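# Fit and lock the server top cover, tools removed

## Task

Get the server closed: seat its top cover and latch it, and make sure no tool is left inside the server. The cover latches when it is slid closed, either by pushing it firmly or while both release buttons are kept pressed.

## Robot and tools

Robot: two arms on a table, left_arm (on the +y side) and right_arm. Each carries a five-finger hand; the left hand mirrors the right. The calibrated bases are at left_arm (-0.031, +0.409, 0) m and right_arm (-0.004, -0.482, 0) m, both facing almost straight along +x.

Frames: the scene frame has its origin on the table surface, halfway between the nominal bases. +z is up, +x points out over the table, +y toward the left arm. Fixed cameras and the table use this frame. Reported hand poses and velocities are in each arm's own base frame. Motion offsets are along the current Hand target's own axes.

Hand point: a point fixed to the palm, 0.05 m in front of it and 0.15 m out from the wrist face. Its +z runs along the straight fingers, which reach 0.06 to 0.07 m past it. Its +y points out of the palm. On the right hand +x points across the palm away from the thumb; on the left hand +x points toward the thumb. A bracket on the little-finger side of the wrist sticks out and can strike things. With the fingers level, the wrist may hang lower than the hand point.

Row layout (used by execute_actions and move): 28 numbers, each in [-1, 1]. First left_arm: dx, dy, dz, rx, ry, rz, then little, ring, middle, index, thumb_bend, thumb_turn, force_limit, speed. Then right_arm in the same order. The six pose numbers are offsets, not poses. They count from that arm's Hand target as it stood when the action or move began, along that target's axes. 1.0 equals 0.6 m or 180 degrees. rx, ry, rz form a single rotation vector. All zeros re-requests the current Hand target. The finger numbers are absolute targets: +1 open or straight, -1 curled. thumb_turn -1 puts the thumb opposite the fingers, and +1 puts it beside the palm. force_limit maps -1..+1 to about 0..10 N at the fingertip (0..15 N for the two thumb motors). speed rises from nearly zero at -1 to full at +0.48 and stays full above that. Use -0.94 or lower for a gentle grip. To leave a hand unchanged, resend the eight hand numbers you last sent it. Before any have been sent, use its hand_measured plus hand_force_limit and hand_speed. Closed thumb and fingers grip objects about 0.035 to 0.065 m thick, or a handle down to about 0.025 m.

Tools:
- execute_actions(actions, cameras): actions is a list of actions. Each action is a table of up to 15 rows, one row per 1/30 s. A short table keeps its last row for the rest of the 15 steps. Every row counts from the start pose of its action. An empty list returns images.
- move(target, speed, blend, stop_force, zero, blocking, cameras): target is one 28-number row, or a list of up to 15 rows. Every row is an offset from the same starting Hand targets. speed is in m/s, from 0.002 to 3.6, default 0.25; turning is capped at twice that in rad/s. blend is in metres and rounds corners between listed targets; 0 means stop at each one. stop_force is in N, from 3 to 120, one value for both arms. It ends an arm's path when the wrist sensor feels that much push against the motion. Do not rely on it while the hand turns, or for loose parts. zero (default true) re-zeroes the force before the move. blocking=false returns early but cannot be combined with stop_force. The run is capped at 10 s. The result adds a "move:" line with the ending (done, off_target, moving, held, fault) and any limits (paced = the pose was clipped, held = steps were withheld).
- wait(seconds 0 to 10), stop(), zoom_image(camera, region [x0, y0, x1, y1] in pixels, at most 504 by 504), show_instructions(), zero_wrist_force(arm), finished_scene(scene 1 or 2).

Results: end_effector_position (m), end_effector_quat_wxyz and velocities, in the base frame. Hand target is the last commanded pose after clipping, and the next offsets start from it. Also given: Joint positions and torques, and Wrist force/torque along the end effector's axes, with a peak line. hand_measured, hand_stopped_by (moving, target, force, stalled, fault) and hand_load_n (positive = pushing the finger open) follow the motor order above. A dropped grip appears only as a load near 0. Each step, the commanded orientation is clipped to within 32 degrees of the measured one. A hand may rest short of its target; send the missing distance as an offset.

Cameras: cam_head_left, cam_head_right, cam_high, cam_left_wrist, cam_right_wrist, each 672x504. The wrist cameras are fisheye.

Avoid: the arms are stiff, so aiming even slightly past a solid contact can trigger a fault. About 150 N outside force, or wrist-joint contact torque of 25.4 N m, halts the arm for 10 s. Fast moves hit harder. Do not let the arms or hands strike or squeeze each other; the clearance check is not complete. Do not drop, fling or release moving parts, and never let anything leave the table. Do not route a path close by an arm's own base. Long pushes toward an unreachable pose heat the motors, and at 85 °C the arm is braked. Sharp pulls or twists on the fingers are penalised. A nearby disturbance may nudge loose objects. Call finished_scene only when the cover stays locked without help.

Each tool is called after ">>>" by a JSON object that holds its "fn" and its "kwargs", one argument or row to a line.

Reference images:

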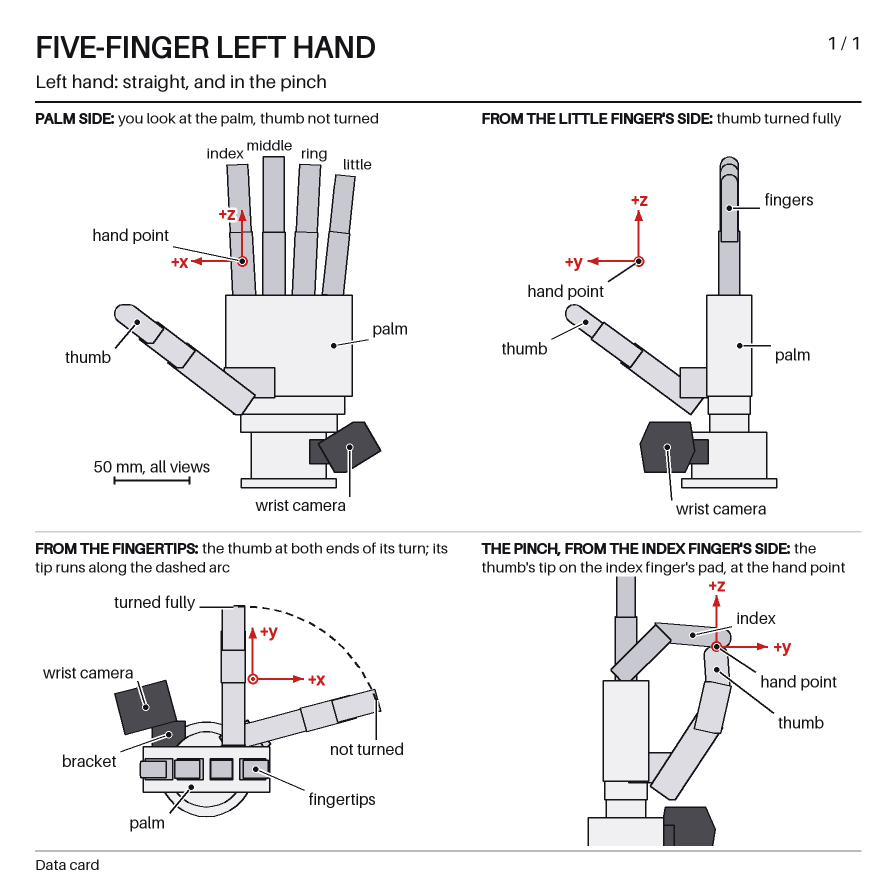

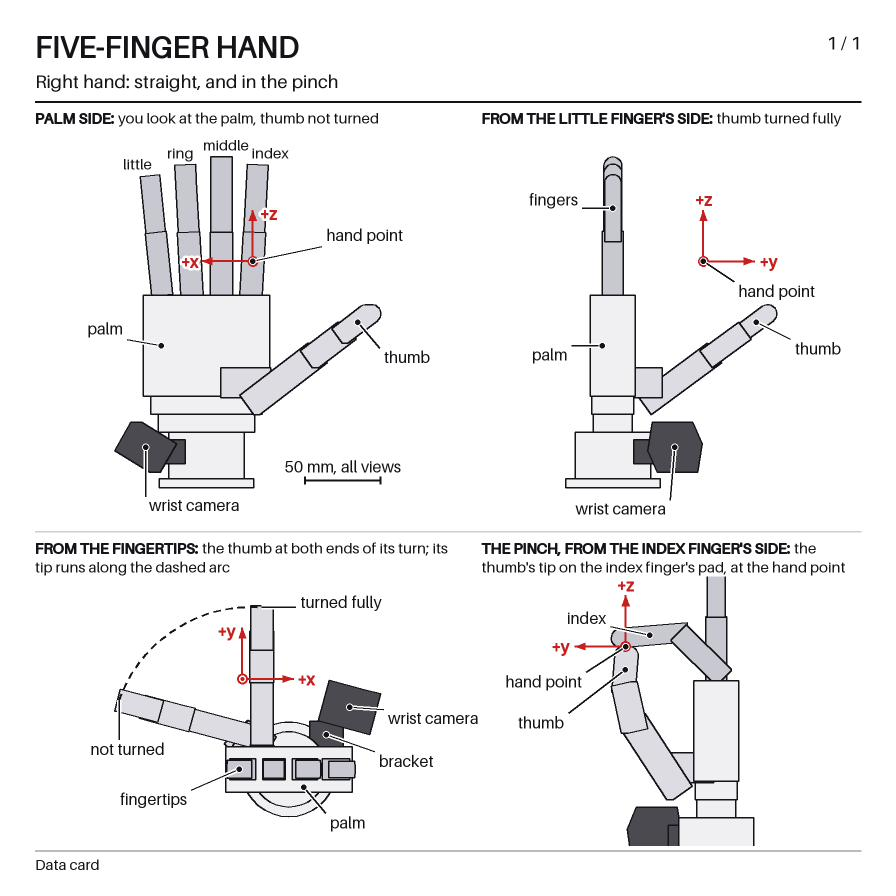

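## Session

>>> {"fn": "execute_actions", "kwargs": {
  "actions": []
}}

Scene clock: 0.00 s.
left_arm: end_effector_position=(+0.3936, -0.5353, +0.1282) hand_measured=(+1.000, +1.000, +1.000, +1.000, +1.000, +1.000) hand_load_n=(+0.0, +0.0, +0.0, +0.0, +0.0, +0.0) hand_stopped_by=(target, target, target, target, target, target) hand_force_limit=0.00 hand_speed=-0.80 end_effector_quat_wxyz=(+0.260, +0.856, +0.395, -0.209) | right_arm: end_effector_position=(+0.7730, +0.0030, +0.1233) hand_measured=(+1.000, +1.000, +1.000, +1.000, +1.000, +1.000) hand_load_n=(+0.0, +0.0, +0.0, +0.0, +0.0, +0.5) hand_stopped_by=(target, target, target, target, target, target) hand_force_limit=0.00 hand_speed=-0.80 end_effector_quat_wxyz=(+0.377, +0.868, +0.232, +0.224)
Joint positions: left_arm=[2.615 -2.179 -1.401 2.23 -0.922 0.105] | right_arm=[0.095 -0.585 0.831 0.633 2.217 0.904]
Joint velocities: within noise
Joint torques (N m): no reading
Wrist force (N): no reading
Wrist torque (N m): no reading
Wrist force, peak (N): no reading
Hand target: left_arm +0.3936, -0.5353, +0.1282; +0.260, +0.856, +0.395, -0.209 | right_arm +0.7730, +0.0030, +0.1233; +0.377, +0.868, +0.232, +0.224

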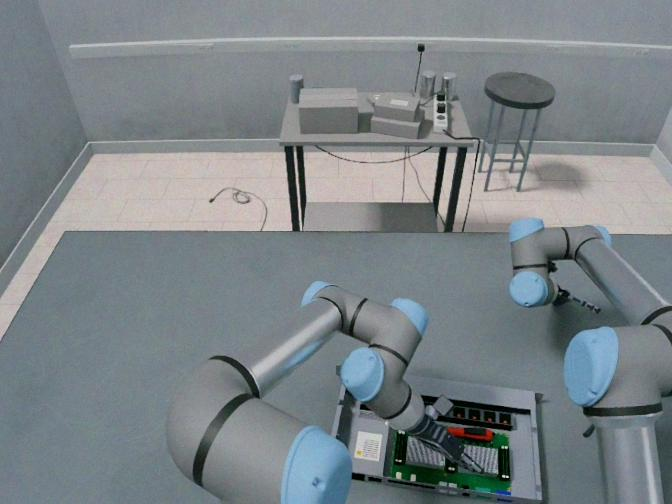

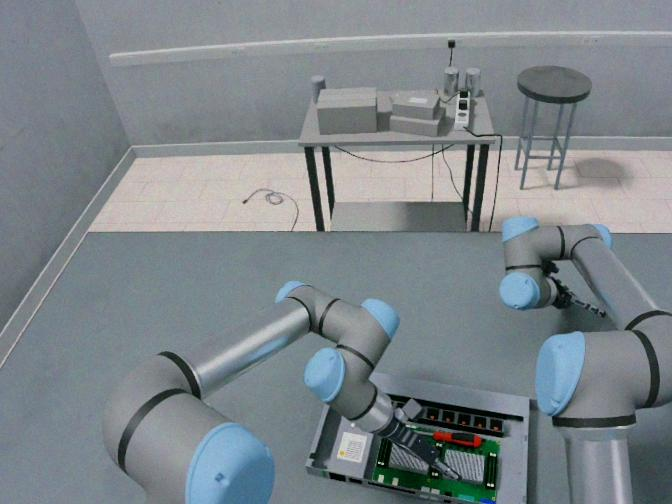

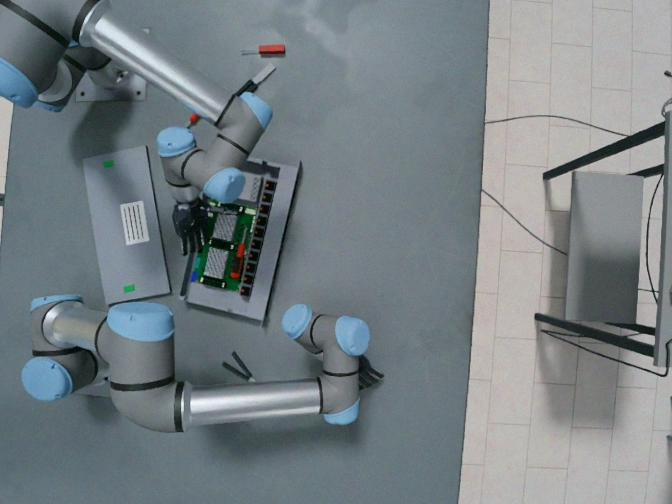

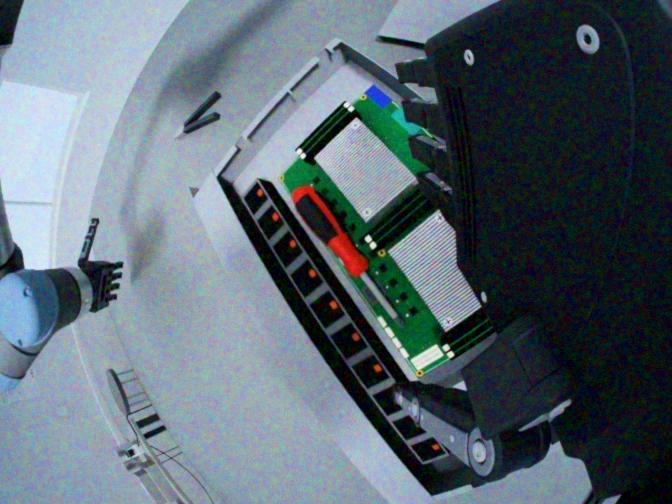

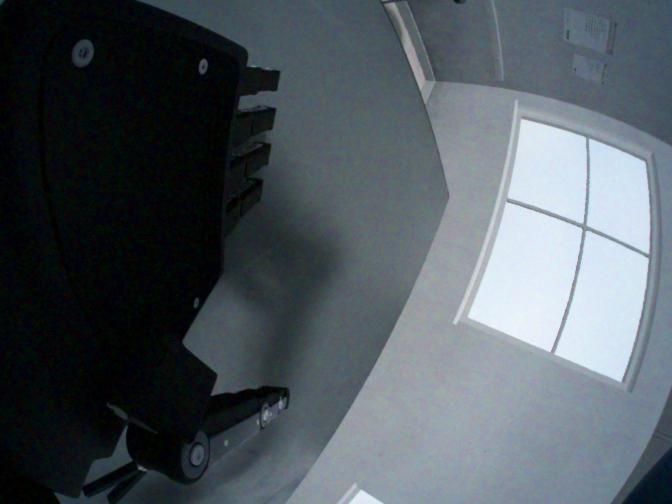

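>>> {"fn": "zoom_image", "kwargs": {
  "camera": "cam_high",
  "region": [60, 20, 320, 215]
}}

>>> {"fn": "zoom_image", "kwargs": {
  "camera": "cam_high",
  "region": [70, 140, 310, 340]
}}

>>> {"fn": "zoom_image", "kwargs": {
  "camera": "cam_left_wrist",
  "region": [150, 20, 520, 500]
}}

>>> {"fn": "zoom_image", "kwargs": {
  "camera": "cam_head_right",
  "region": [280, 360, 550, 504]
}}

Scaled by 1.938.

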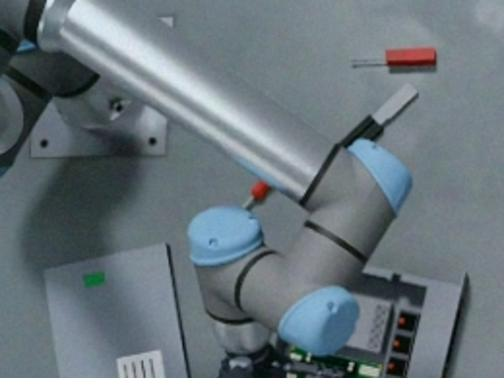

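Scaled by 2.100.

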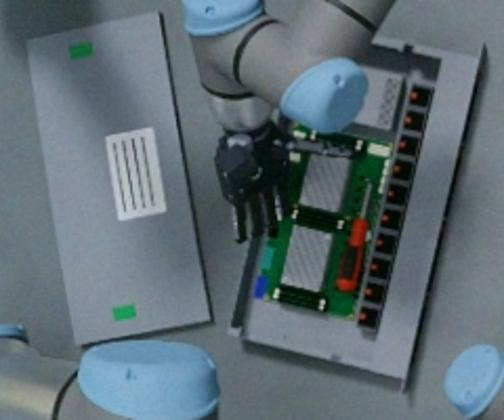

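Scaled by 1.050 from the camera's 672x504 image, which has a finer 960x720 frame.

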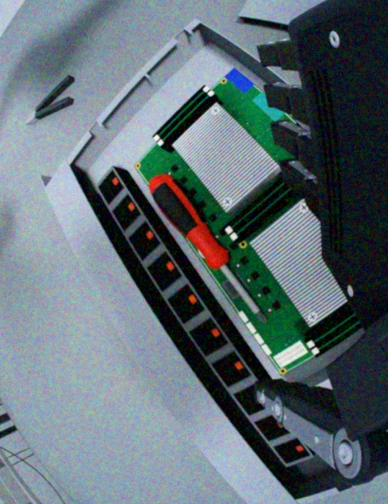

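Scaled by 1.867.

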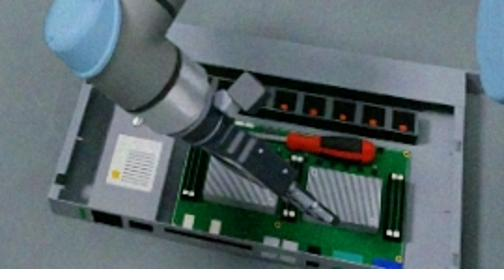

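>>> {"fn": "move", "kwargs": {
  "target": [
    [-0.188,0.093,-0.259,0,0,0,1,1,1,1,1,1,0,-0.8,0,0,0,0,0,0,1,1,1,1,1,1,0,-0.8],
    [0.207,-0.3395,-0.748,0.0512,0.2121,-0.1373,1,1,1,1,1,1,0,-0.8,0,0,0,0,0,0,1,1,1,1,1,1,0,-0.8]
  ],
  "blend": 0.03,
  "speed": 0.25,
  "cameras": ["all"]
}}

Scene clock: 123.10 s.
left_arm: end_effector_position=(+0.3765, -0.0784, +0.3501) hand_measured=(+1.000, +1.000, +1.000, +1.000, +1.000, +1.000) hand_load_n=(+0.0, +0.0, +0.0, +0.0, +0.0, +0.0) hand_stopped_by=(target, target, target, target, target, target) hand_force_limit=0.00 hand_speed=-0.80 end_effector_quat_wxyz=(+0.000, +0.792, +0.611, +0.000) | right_arm: end_effector_position=(+0.7730, +0.0030, +0.1233) hand_measured=(+1.000, +1.000, +1.000, +1.000, +1.000, +1.000) hand_load_n=(+0.0, +0.0, -0.5, +0.0, +0.0, +0.0) hand_stopped_by=(target, target, target, target, target, target) hand_force_limit=0.00 hand_speed=-0.80 end_effector_quat_wxyz=(+0.377, +0.868, +0.232, +0.224)
Joint positions: left_arm=[3.275 -1.578 -1.531 1.538 -1.57 0.39] | right_arm=[0.095 -0.585 0.831 0.633 2.217 0.904]
Joint torques (N m): left_arm=[12.94 29.74 4.01 -0.15 -2.73 1.84] | right_arm=[1.03 -54.43 -17.37 1.15 0.45 -0.11]
Wrist force (N): left_arm=[-0.3 -0.3 0.1] | right_arm=[0.0 0.1 0.0]
Wrist torque (N m): left_arm=[-0.03 0.06 0.03] | right_arm=[0.01 0.00 0.01]
Wrist force, peak (N): left_arm=[0.7 -0.7 1.4] | right_arm=[0.4 -0.1 0.0]
Hand target: left_arm +0.3765, -0.0784, +0.3501; +0.000, +0.792, +0.611, +0.000 | right_arm +0.7730, +0.0030, +0.1233; +0.377, +0.868, +0.232, +0.224
Off the commanded pose: left_arm 0.000 m, 0 deg | right_arm 0.000 m, 0 deg.
move: done
camera_calibration:
cam_left_wrist: T_world_to_cam=[[-0.857393, 0.514657, 0.0021523, 0.363948], [0.43827, 0.72793, 0.527292, -0.290789], [0.269808, 0.45304, -0.849682, 0.35122], [0, 0, 0, 1]] pos_world=[0.344729, -0.134751, 0.450972]

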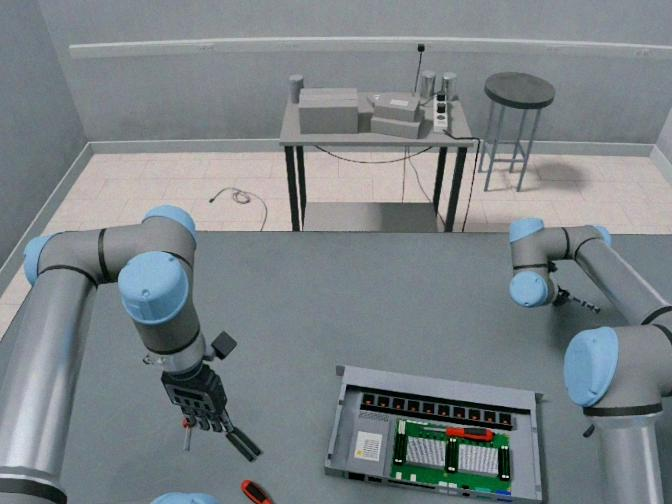

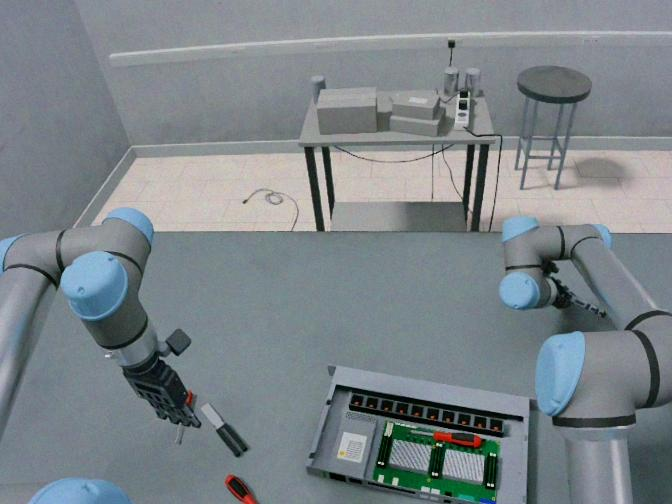

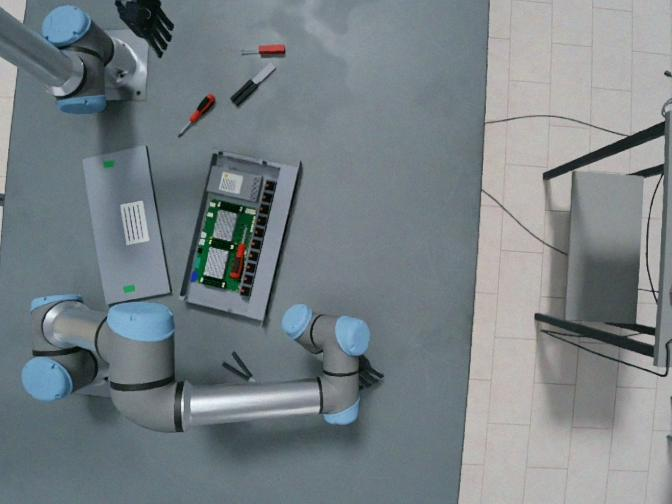

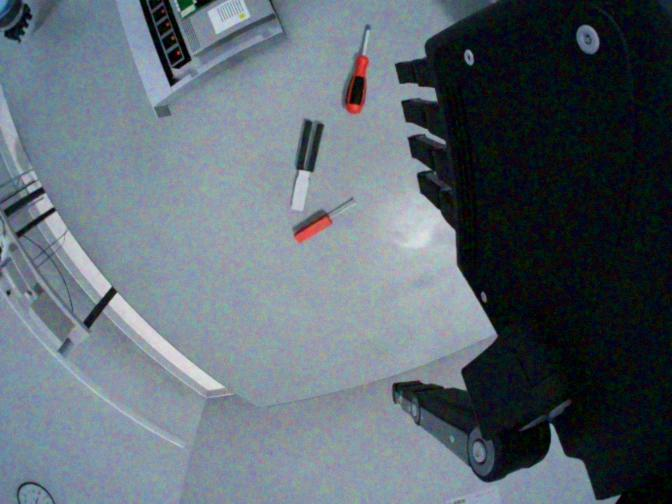

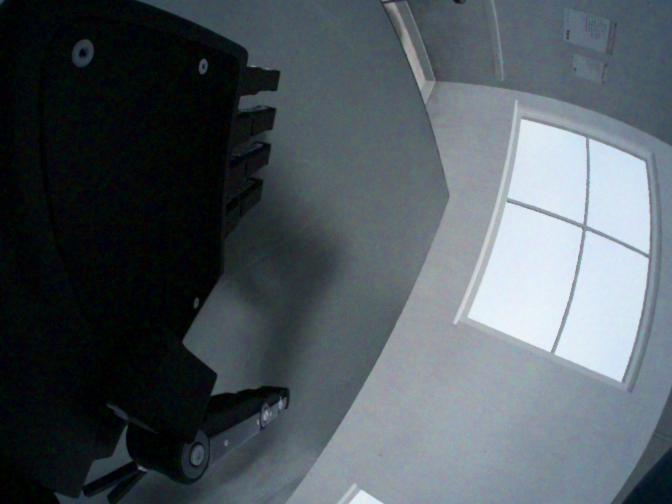

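>>> {"fn": "zoom_image", "kwargs": {
  "camera": "cam_high",
  "region": [170, 135, 310, 335]
}}

>>> {"fn": "zoom_image", "kwargs": {
  "camera": "cam_high",
  "region": [70, 135, 190, 315]
}}

>>> {"fn": "zoom_image", "kwargs": {
  "camera": "cam_head_left",
  "region": [310, 350, 560, 504]
}}

>>> {"fn": "zoom_image", "kwargs": {
  "camera": "cam_head_right",
  "region": [290, 350, 560, 504]
}}

Scaled by 2.520.

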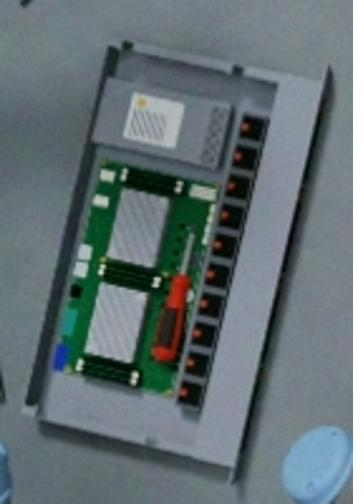

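Scaled by 2.800.

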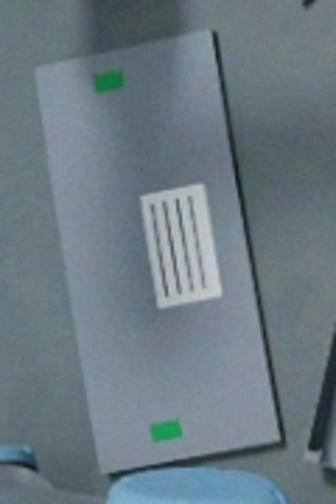

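Scaled by 2.016.

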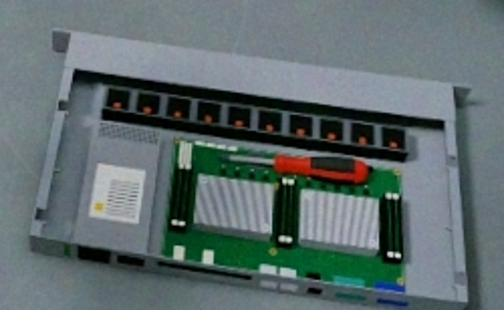

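Scaled by 1.867.

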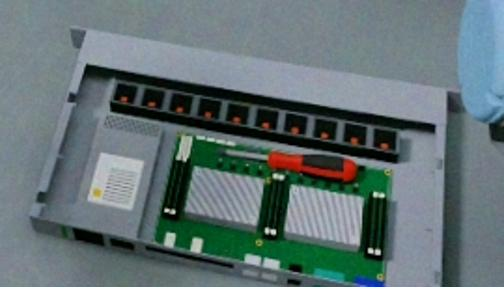

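>>> {"fn": "move", "kwargs": {
  "target": [-0.780,0.2546,0.30,0,0,-0.013,1,1,1,1,1,1,0,-0.8,0,0,0,0,0,0,1,1,1,1,1,1,0,-0.8],
  "speed": 0.3,
  "cameras": ["all"]
}}

Scene clock: 217.83 s.
left_arm: end_effector_position=(+0.3959, -0.5199, +0.1842) hand_measured=(+1.000, +1.000, +1.000, +1.000, +1.000, +1.000) hand_load_n=(+0.0, +0.0, +0.0, +0.0, +0.0, +0.0) hand_stopped_by=(target, target, target, target, target, target) hand_force_limit=0.00 hand_speed=-0.80 end_effector_quat_wxyz=(+0.007, +0.783, +0.622, -0.002) | right_arm: end_effector_position=(+0.7730, +0.0030, +0.1233) hand_measured=(+1.000, +1.000, +1.000, +1.000, +1.000, +1.000) hand_load_n=(+0.0, +0.0, +0.0, +0.0, +0.0, +0.0) hand_stopped_by=(target, target, target, target, target, target) hand_force_limit=0.00 hand_speed=-0.80 end_effector_quat_wxyz=(+0.377, +0.868, +0.232, +0.224)
Joint positions: left_arm=[2.338 -2.422 -0.738 1.602 -1.566 -0.577] | right_arm=[0.095 -0.585 0.831 0.633 2.217 0.904]
Joint torques (N m): left_arm=[12.17 63.38 4.65 -0.1 -2.67 1.88] | right_arm=[0.96 -55.6 -16.56 1.24 0.57 -0.07]
Wrist force (N): left_arm=[-0.6 -0.3 0.4] | right_arm=[0.2 -0.1 0.0]
Wrist torque (N m): left_arm=[-0.04 0.09 0.01] | right_arm=[-0.01 -0.02 0.01]
Wrist force, peak (N): left_arm=[-4.5 3.0 6.5] | right_arm=[0.4 -0.3 0.1]
Hand target: left_arm +0.3959, -0.5199, +0.1842; +0.007, +0.783, +0.622, -0.002 (not the last commanded pose) | right_arm +0.7730, +0.0030, +0.1233; +0.377, +0.868, +0.232, +0.224
Off the commanded pose: left_arm 0.053 m, 1 deg | right_arm 0.000 m, 0 deg.
led back after a hold (left arm): the arm was led back toward your command in small steps, so it may still be short of it.
move: held (left_arm; a check stopped the path); limits=held
pose unreachable (left arm): on one or more control steps of this call, first in action 0 (counted from 0), this arm could not follow its commanded pose, so it was not sent that pose on those steps. It may still have moved: this result reports where it is.
cause: moving toward the commanded pose would bring a part of the arm too close to another arm (a part of this arm just beyond joint 4 (wrist 1) and a part of the right arm just beyond its joint 2 (shoulder lift), where that arm would come to rest).
camera_calibration:
cam_left_wrist: T_world_to_cam=[[-0.872299, 0.488889, -0.00907163, 0.602759], [0.413337, 0.747153, 0.520495, 0.130722], [0.261242, 0.450277, -0.853817, 0.407679], [0, 0, 0, 1]] pos_world=[0.365251, -0.575921, 0.285511]

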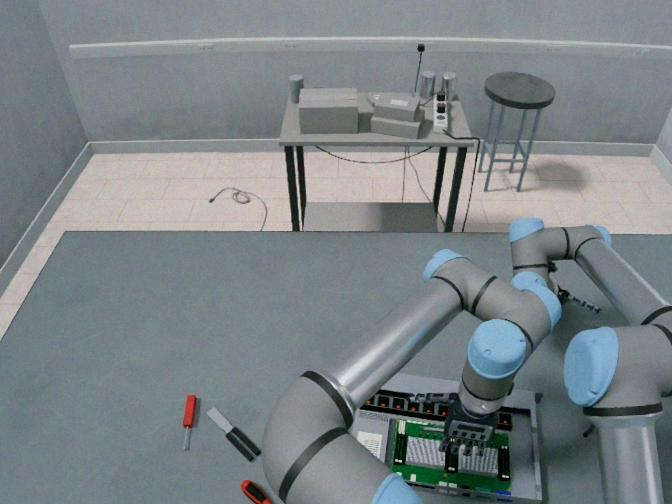

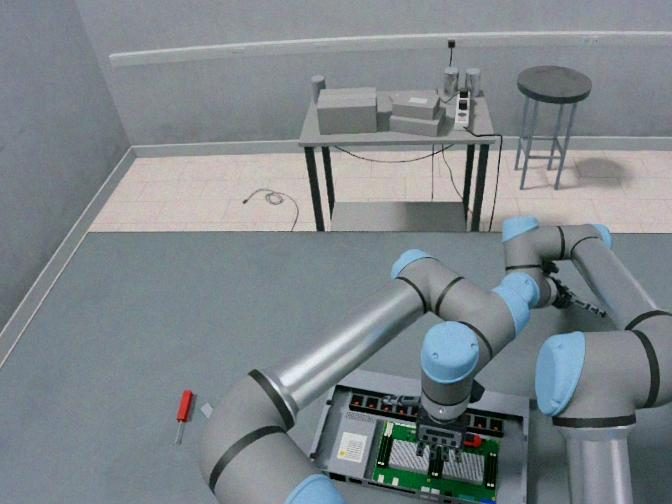

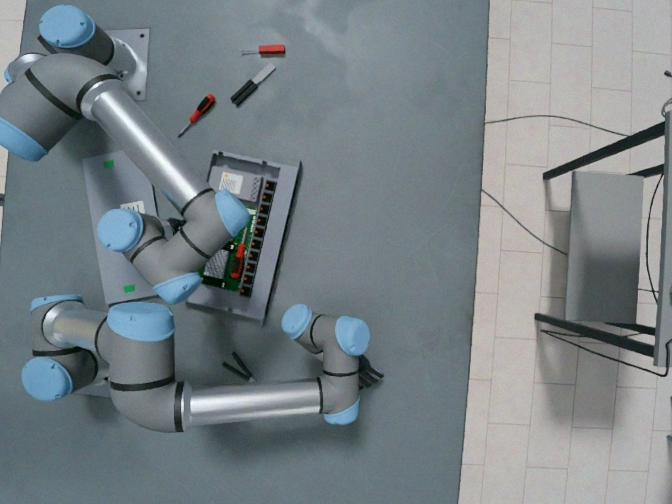

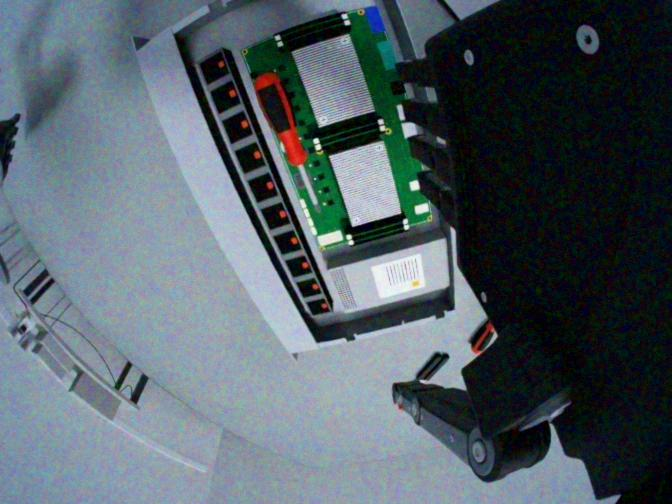

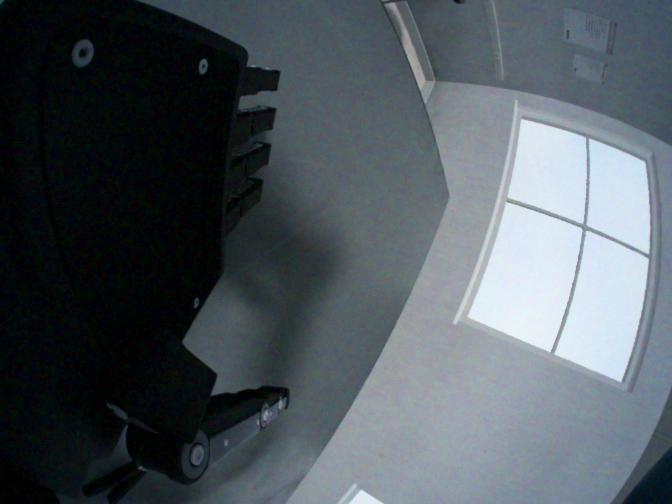

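>>> {"fn": "zoom_image", "kwargs": {
  "camera": "cam_left_wrist",
  "region": [180, 0, 440, 260]
}}

Scaled by 1.938 from the camera's 672x504 image, which has a finer 960x720 frame.

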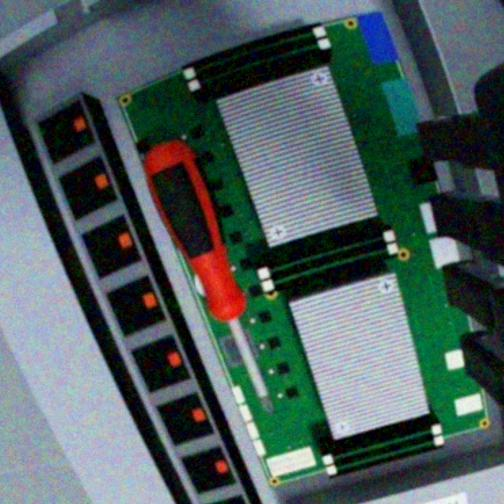

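>>> {"fn": "move", "kwargs": {
  "target": [0,0,0,0,0,0,1,1,1,1,1,1,0,-0.8,-0.2827,0.1765,-0.6305,0.293,0.0746,-0.310,1,1,1,1,1,1,0,-0.8],
  "speed": 0.3,
  "cameras": ["all"]
}}

Scene clock: 301.67 s.
left_arm: end_effector_position=(+0.3959, -0.5199, +0.1842) hand_measured=(+1.000, +1.000, +1.000, +1.000, +1.000, +1.000) hand_load_n=(+0.0, +0.0, +0.0, +0.5, +0.0, +0.0) hand_stopped_by=(target, target, target, target, target, target) hand_force_limit=0.00 hand_speed=-0.80 end_effector_quat_wxyz=(+0.007, +0.783, +0.622, -0.002) | right_arm: end_effector_position=(+0.4501, +0.0502, +0.4000) hand_measured=(+1.000, +1.000, +1.000, +1.000, +1.000, +1.000) hand_load_n=(+0.0, +0.0, +0.0, +0.0, +0.0, +0.0) hand_stopped_by=(target, target, target, target, target, target) hand_force_limit=0.00 hand_speed=-0.80 end_effector_quat_wxyz=(+0.000, +0.707, +0.707, +0.000)
Joint positions: left_arm=[2.338 -2.422 -0.738 1.602 -1.566 -0.577] | right_arm=[-0.137 -1.358 1.173 1.757 1.571 -0.137]
Joint torques (N m): left_arm=[12.13 63.23 4.03 -0.03 0.11 1.78] | right_arm=[-6.79 -35 -25.69 4.03 -2.66 -1.21]
Wrist force (N): left_arm=[-0.6 -0.3 0.2] | right_arm=[0.7 -0.2 0.2]
Wrist torque (N m): left_arm=[-0.03 0.09 0.00] | right_arm=[0.21 -0.21 0.26]
Wrist force, peak (N): left_arm=[-0.9 -0.9 0.1] | right_arm=[0.6 -0.5 1.1]
Hand target: left_arm +0.3959, -0.5199, +0.1842; +0.007, +0.783, +0.622, -0.002 | right_arm +0.4501, +0.0502, +0.4000; +0.000, +0.707, +0.707, +0.000
Off the commanded pose: left_arm 0.000 m, 0 deg | right_arm 0.000 m, 0 deg.
move: done
camera_calibration:
cam_left_wrist: T_world_to_cam=[[-0.872299, 0.488889, -0.00907163, 0.60271], [0.413337, 0.747153, 0.520495, 0.130648], [0.261242, 0.450277, -0.853817, 0.407634], [0, 0, 0, 1]] pos_world=[0.365251, -0.575821, 0.285511]
cam_right_wrist: T_world_to_cam=[[0.965634, 0.255208, -0.0491994, -0.421996], [0.242855, -0.818531, 0.520604, -0.277596], [0.0925911, -0.514661, -0.85238, 0.442457], [0, 0, 0, 1]] pos_world=[0.433942, 0.108191, 0.500897]

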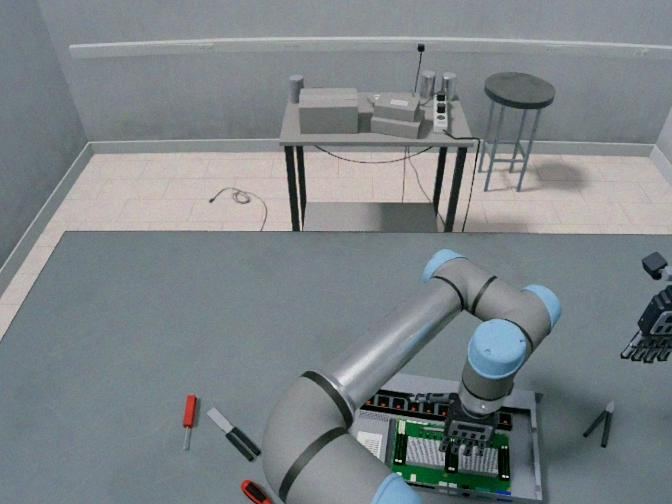

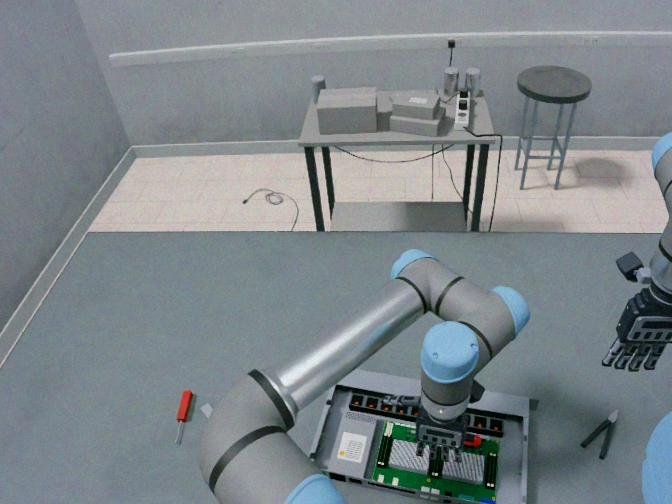

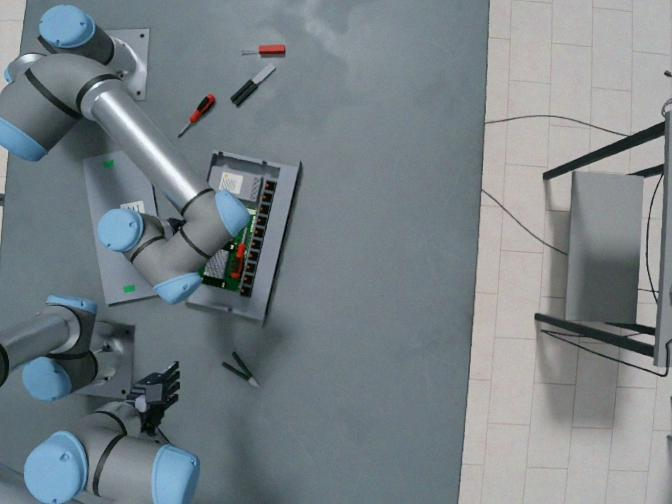

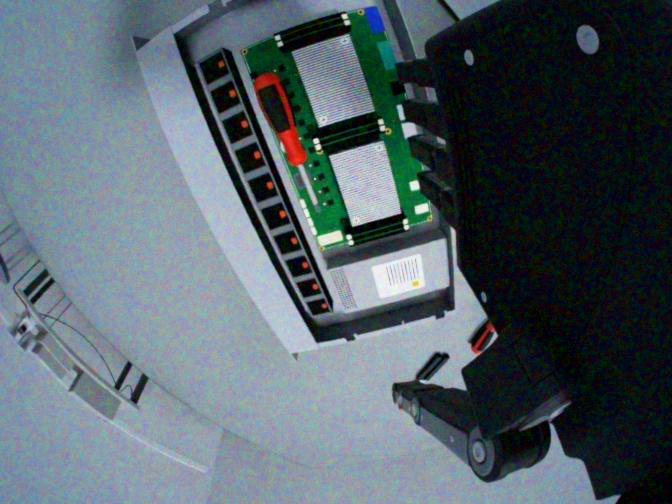

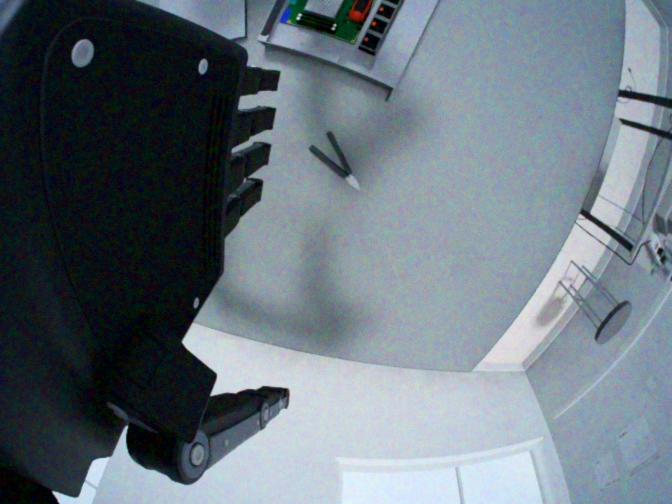

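>>> {"fn": "move", "kwargs": {
  "target": [
    [0,0,0,0,0,0,1,1,1,1,1,1,0,-0.8,-0.583,-0.167,0,0,0,0,1,1,1,1,1,1,0,-0.8],
    [-0.182,0.10,0.057,0,0.194,0,1,1,1,1,1,1,0,-0.8,-0.583,-0.167,0,0,0,0,1,1,1,1,1,1,0,-0.8]
  ],
  "speed": 0.3,
  "cameras": ["cam_left_wrist","cam_high"]
}}

>>> {"fn": "zoom_image", "kwargs": {
  "camera": "cam_left_wrist",
  "region": [150, 50, 450, 350]
}}

Scene clock: 583.40 s.
left_arm: end_effector_position=(+0.4294, -0.6388, +0.1514) hand_measured=(+1.000, +1.000, +1.000, +1.000, +1.000, +1.000) hand_load_n=(+0.0, +0.0, +0.0, +0.0, +0.0, +0.0) hand_stopped_by=(target, target, target, target, target, target) hand_force_limit=0.00 hand_speed=-0.80 end_effector_quat_wxyz=(+0.077, +0.833, +0.494, +0.236) | right_arm: end_effector_position=(+0.3500, -0.2996, +0.3999) hand_measured=(+1.000, +1.000, +1.000, +1.000, +1.000, +1.000) hand_load_n=(+0.0, +0.0, +0.0, +0.0, +0.0, +0.0) hand_stopped_by=(target, target, target, target, target, target) hand_force_limit=0.00 hand_speed=-0.80 end_effector_quat_wxyz=(+0.000, +0.707, +0.707, +0.000)
Joint positions: left_arm=[2.124 -2.885 -0.035 1.526 -2.043 -0.475] | right_arm=[-1.091 -1.366 1.182 1.755 1.571 -1.092]
Joint torques (N m): left_arm=[-14.29 48.94 28.21 0.15 -3.57 1.85] | right_arm=[-6.67 -14.51 -25.38 3.83 -2.32 -1.5]
Wrist force (N): left_arm=[-0.8 -0.6 -0.3] | right_arm=[0.9 -0.1 0.1]
Wrist torque (N m): left_arm=[-0.05 0.13 0.02] | right_arm=[0.21 -0.23 0.29]
Wrist force, peak (N): left_arm=[-1.4 -0.7 0.0] | right_arm=[2.1 0.2 0.0]
Hand target: left_arm +0.4300, -0.6402, +0.1517; -0.171, +0.752, +0.593, +0.234 | right_arm +0.3500, -0.2996, +0.3999; +0.000, +0.707, +0.707, +0.000
Off the commanded pose: left_arm 0.002 m, 33 deg; orientation clipped | right_arm 0.000 m, 0 deg.
elbow stopped short (left arm): the move would have taken joint 3 (elbow) straighter than the controller allows.
move: off_target (left_arm); limits=paced
camera_calibration:
cam_left_wrist: T_world_to_cam=[[-0.645264, 0.719921, -0.255632, 0.777115], [0.266303, 0.525589, 0.807985, 0.100813], [0.716043, 0.453288, -0.530861, 0.182202], [0, 0, 0, 1]] pos_world=[0.344133, -0.695038, 0.213924]
Images, in order (width x height): cam_high 672x504, cam_left_wrist 672x504.

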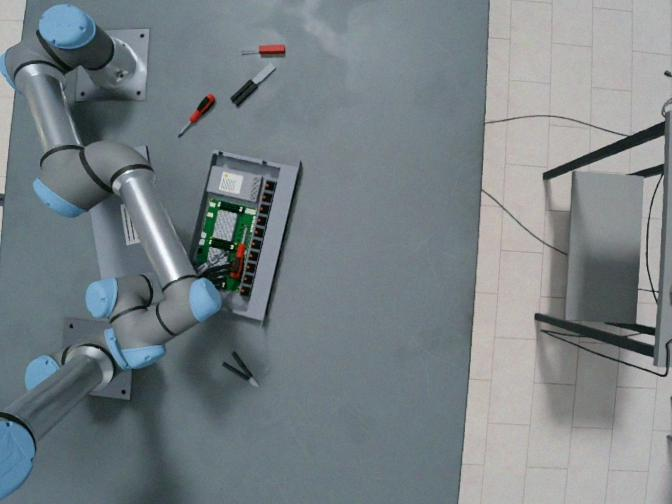

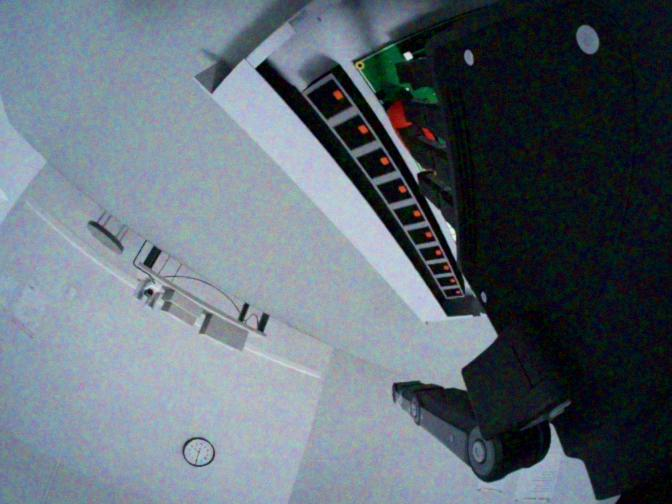

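Scaled by 1.680 from the camera's 672x504 image, which has a finer 960x720 frame.

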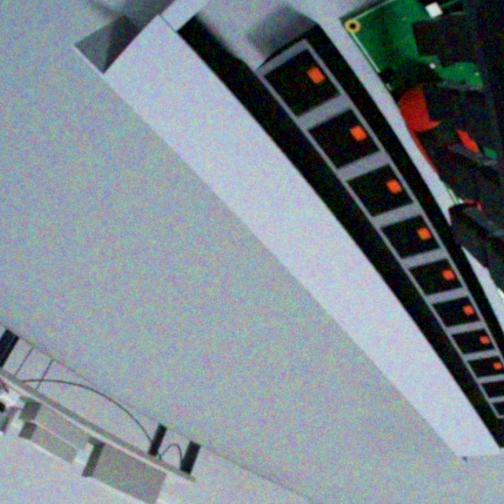

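>>> {"fn": "move", "kwargs": {
  "target": [
    [0.209,-0.0375,-0.022,0,-0.194,0,1,1,1,1,1,1,0,-0.8,0,0,0,0,0,0,1,1,1,1,1,1,0,-0.8],
    [0.927,-0.305,0.212,0,-0.194,0,1,1,1,1,1,1,0,-0.8,0.75,0,0.033,0.0206,-0.370,-0.893,1,1,1,1,1,1,0,-0.8]
  ],
  "blend": 0.03,
  "speed": 0.4,
  "cameras": ["cam_right_wrist","cam_high"]
}}

Scene clock: 687.33 s.
left_arm: end_effector_position=(+0.3757, -0.0774, +0.3500) hand_measured=(+1.000, +1.000, +1.000, +1.000, +1.000, +1.000) hand_load_n=(+0.0, +0.0, +0.0, +0.0, +0.0, +0.0) hand_stopped_by=(target, target, target, target, target, target) hand_force_limit=0.00 hand_speed=-0.80 end_effector_quat_wxyz=(+0.015, +0.787, +0.617, -0.002) | right_arm: end_effector_position=(+0.3498, +0.1503, +0.3803) hand_measured=(+1.000, +1.000, +1.000, +1.000, +1.000, +1.000) hand_load_n=(+0.0, +0.0, +0.0, +0.0, +0.0, +0.0) hand_stopped_by=(target, target, target, target, target, target) hand_force_limit=0.00 hand_speed=-0.80 end_effector_quat_wxyz=(+0.255, -0.616, +0.689, -0.285)
Joint positions: left_arm=[3.299 -1.563 -1.545 1.548 -1.542 0.399] | right_arm=[0.006 -1.799 1.558 1.031 1.654 -3.057]
Joint torques (N m): left_arm=[12.14 29.74 4.1 -4.31 2.9 1.75] | right_arm=[6.49 1.9 -25.42 -0.66 2.42 -1.27]
Wrist force (N): left_arm=[-0.8 0.0 0.3] | right_arm=[1.3 0.3 -0.1]
Wrist torque (N m): left_arm=[0.00 0.15 -0.02] | right_arm=[0.41 -0.22 0.40]
Wrist force, peak (N): left_arm=[-2.0 -0.9 -0.2] | right_arm=[1.6 -0.2 -0.5]
Hand target: left_arm +0.3757, -0.0774, +0.3500; +0.015, +0.787, +0.617, -0.003 | right_arm +0.3498, +0.1504, +0.3803; +0.255, -0.616, +0.689, -0.285
Off the commanded pose: left_arm 0.000 m, 0 deg | right_arm 0.000 m, 0 deg.
move: done
camera_calibration:
cam_right_wrist: T_world_to_cam=[[-0.673492, -0.179897, -0.716969, 0.541067], [-0.444462, 0.873569, 0.198319, -0.0523722], [0.590645, 0.452232, -0.6683, 0.0968946], [0, 0, 0, 1]] pos_world=[0.283897, 0.0992685, 0.46307]
Images, in order (width x height): cam_high 672x504, cam_right_wrist 672x504.

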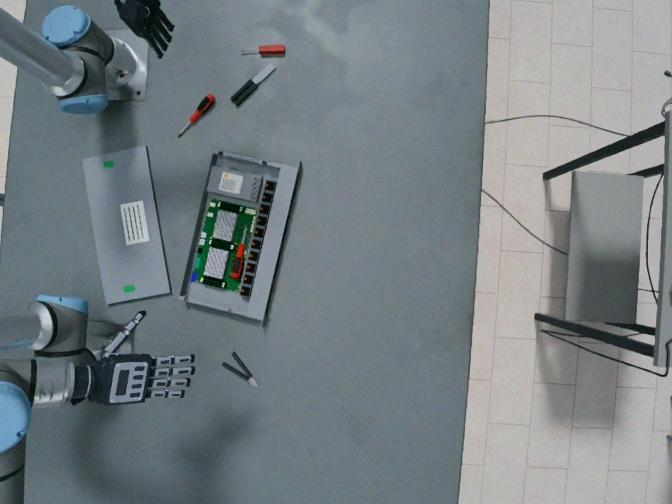

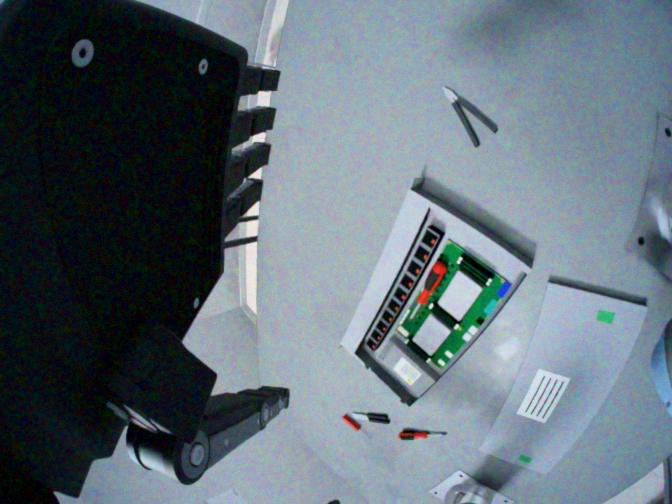

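>>> {"fn": "move", "kwargs": {
  "target": [0,0,0,0,0,0,1,1,1,1,1,1,0,-0.8,-0.356,0.210,0.2857,0,0,0,-1,-1,0.1,0.1,0.2,-1,0,0],
  "speed": 0.3,
  "cameras": ["cam_right_wrist","cam_high", "cam_head_right"]
}}

>>> {"fn": "zoom_image", "kwargs": {
  "camera": "cam_right_wrist",
  "region": [150, 50, 550, 450]
}}

Scene clock: 705.00 s.
left_arm: end_effector_position=(+0.3757, -0.0774, +0.3500) hand_measured=(+1.000, +1.000, +1.000, +1.000, +1.000, +1.000) hand_load_n=(+0.0, +0.0, +0.0, +0.0, +0.0, +0.0) hand_stopped_by=(target, target, target, target, target, target) hand_force_limit=0.00 hand_speed=-0.80 end_effector_quat_wxyz=(+0.015, +0.787, +0.617, -0.003) | right_arm: end_effector_position=(+0.4055, +0.3592, +0.1702) hand_measured=(-1.000, -1.000, +0.100, +0.100, +0.200, -1.000) hand_load_n=(+0.5, +0.0, +0.0, +0.0, +0.0, +0.0) hand_stopped_by=(target, target, target, target, target, target) hand_force_limit=0.00 hand_speed=0.00 end_effector_quat_wxyz=(+0.255, -0.616, +0.689, -0.285)
Joint positions: left_arm=[3.299 -1.563 -1.545 1.548 -1.542 0.399] | right_arm=[0.596 -1.282 1.593 0.611 2.048 -2.596]
Joint torques (N m): left_arm=[12.66 29.03 5.16 -4.41 2.82 1.95] | right_arm=[6.88 -18.3 -26.4 0.97 2.97 1.47]
Wrist force (N): left_arm=[-0.6 -0.2 0.5] | right_arm=[1.5 0.2 -0.2]
Wrist torque (N m): left_arm=[-0.04 0.12 0.01] | right_arm=[0.42 -0.27 0.31]
Wrist force, peak (N): left_arm=[-0.8 -0.4 0.6] | right_arm=[2.7 -0.9 -0.9]
Hand target: left_arm +0.3757, -0.0774, +0.3500; +0.015, +0.787, +0.617, -0.003 | right_arm +0.4055, +0.3592, +0.1701; +0.255, -0.616, +0.689, -0.285
Off the commanded pose: left_arm 0.000 m, 0 deg | right_arm 0.000 m, 0 deg.
move: done
camera_calibration:
cam_right_wrist: T_world_to_cam=[[-0.67346, -0.179955, -0.716986, 0.46547], [-0.444544, 0.873529, 0.198312, -0.16844], [0.590621, 0.452287, -0.668284, -0.170839], [0, 0, 0, 1]] pos_world=[0.339497, 0.308169, 0.25297]
Images, in order (width x height): cam_head_right 672x504, cam_high 672x504, cam_right_wrist 672x504.

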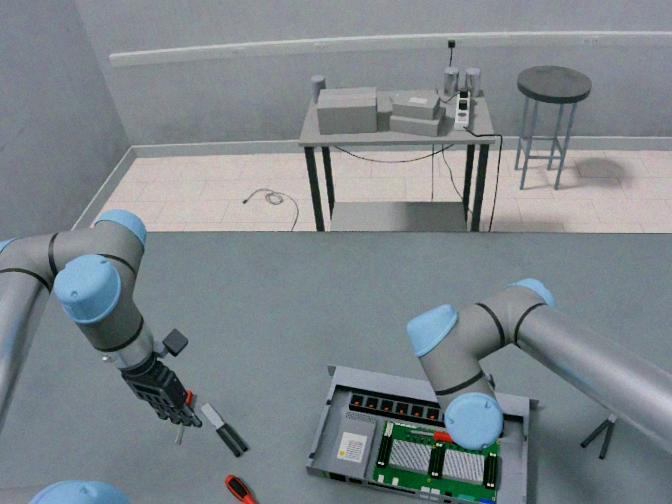

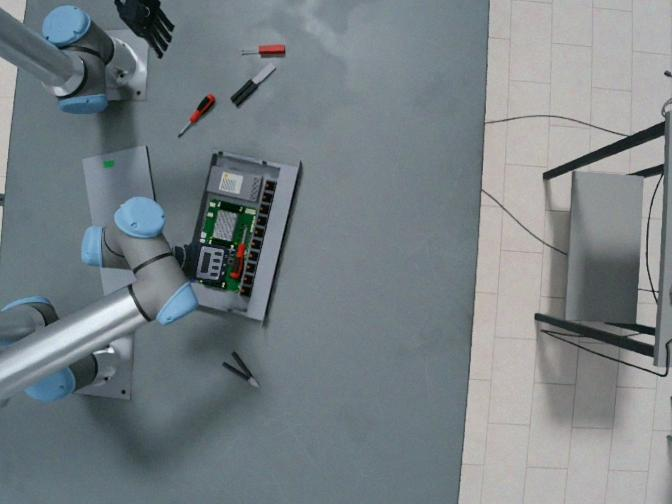

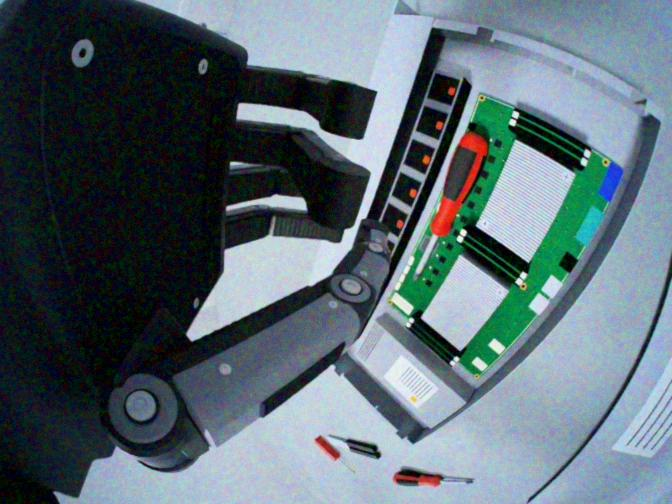

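Scaled by 1.260 from the camera's 672x504 image, which has a finer 960x720 frame.

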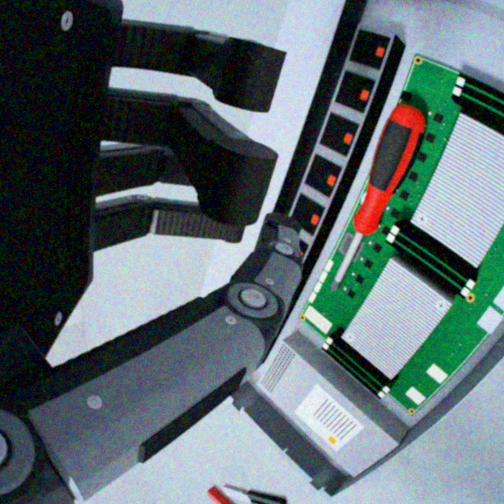

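>>> {"fn": "zoom_image", "kwargs": {
  "camera": "cam_right_wrist",
  "region": [360, 60, 560, 300]
}}

Scaled by 2.100 from the camera's 672x504 image, which has a finer 960x720 frame.

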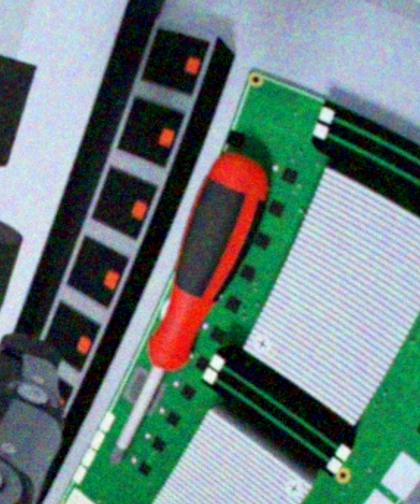

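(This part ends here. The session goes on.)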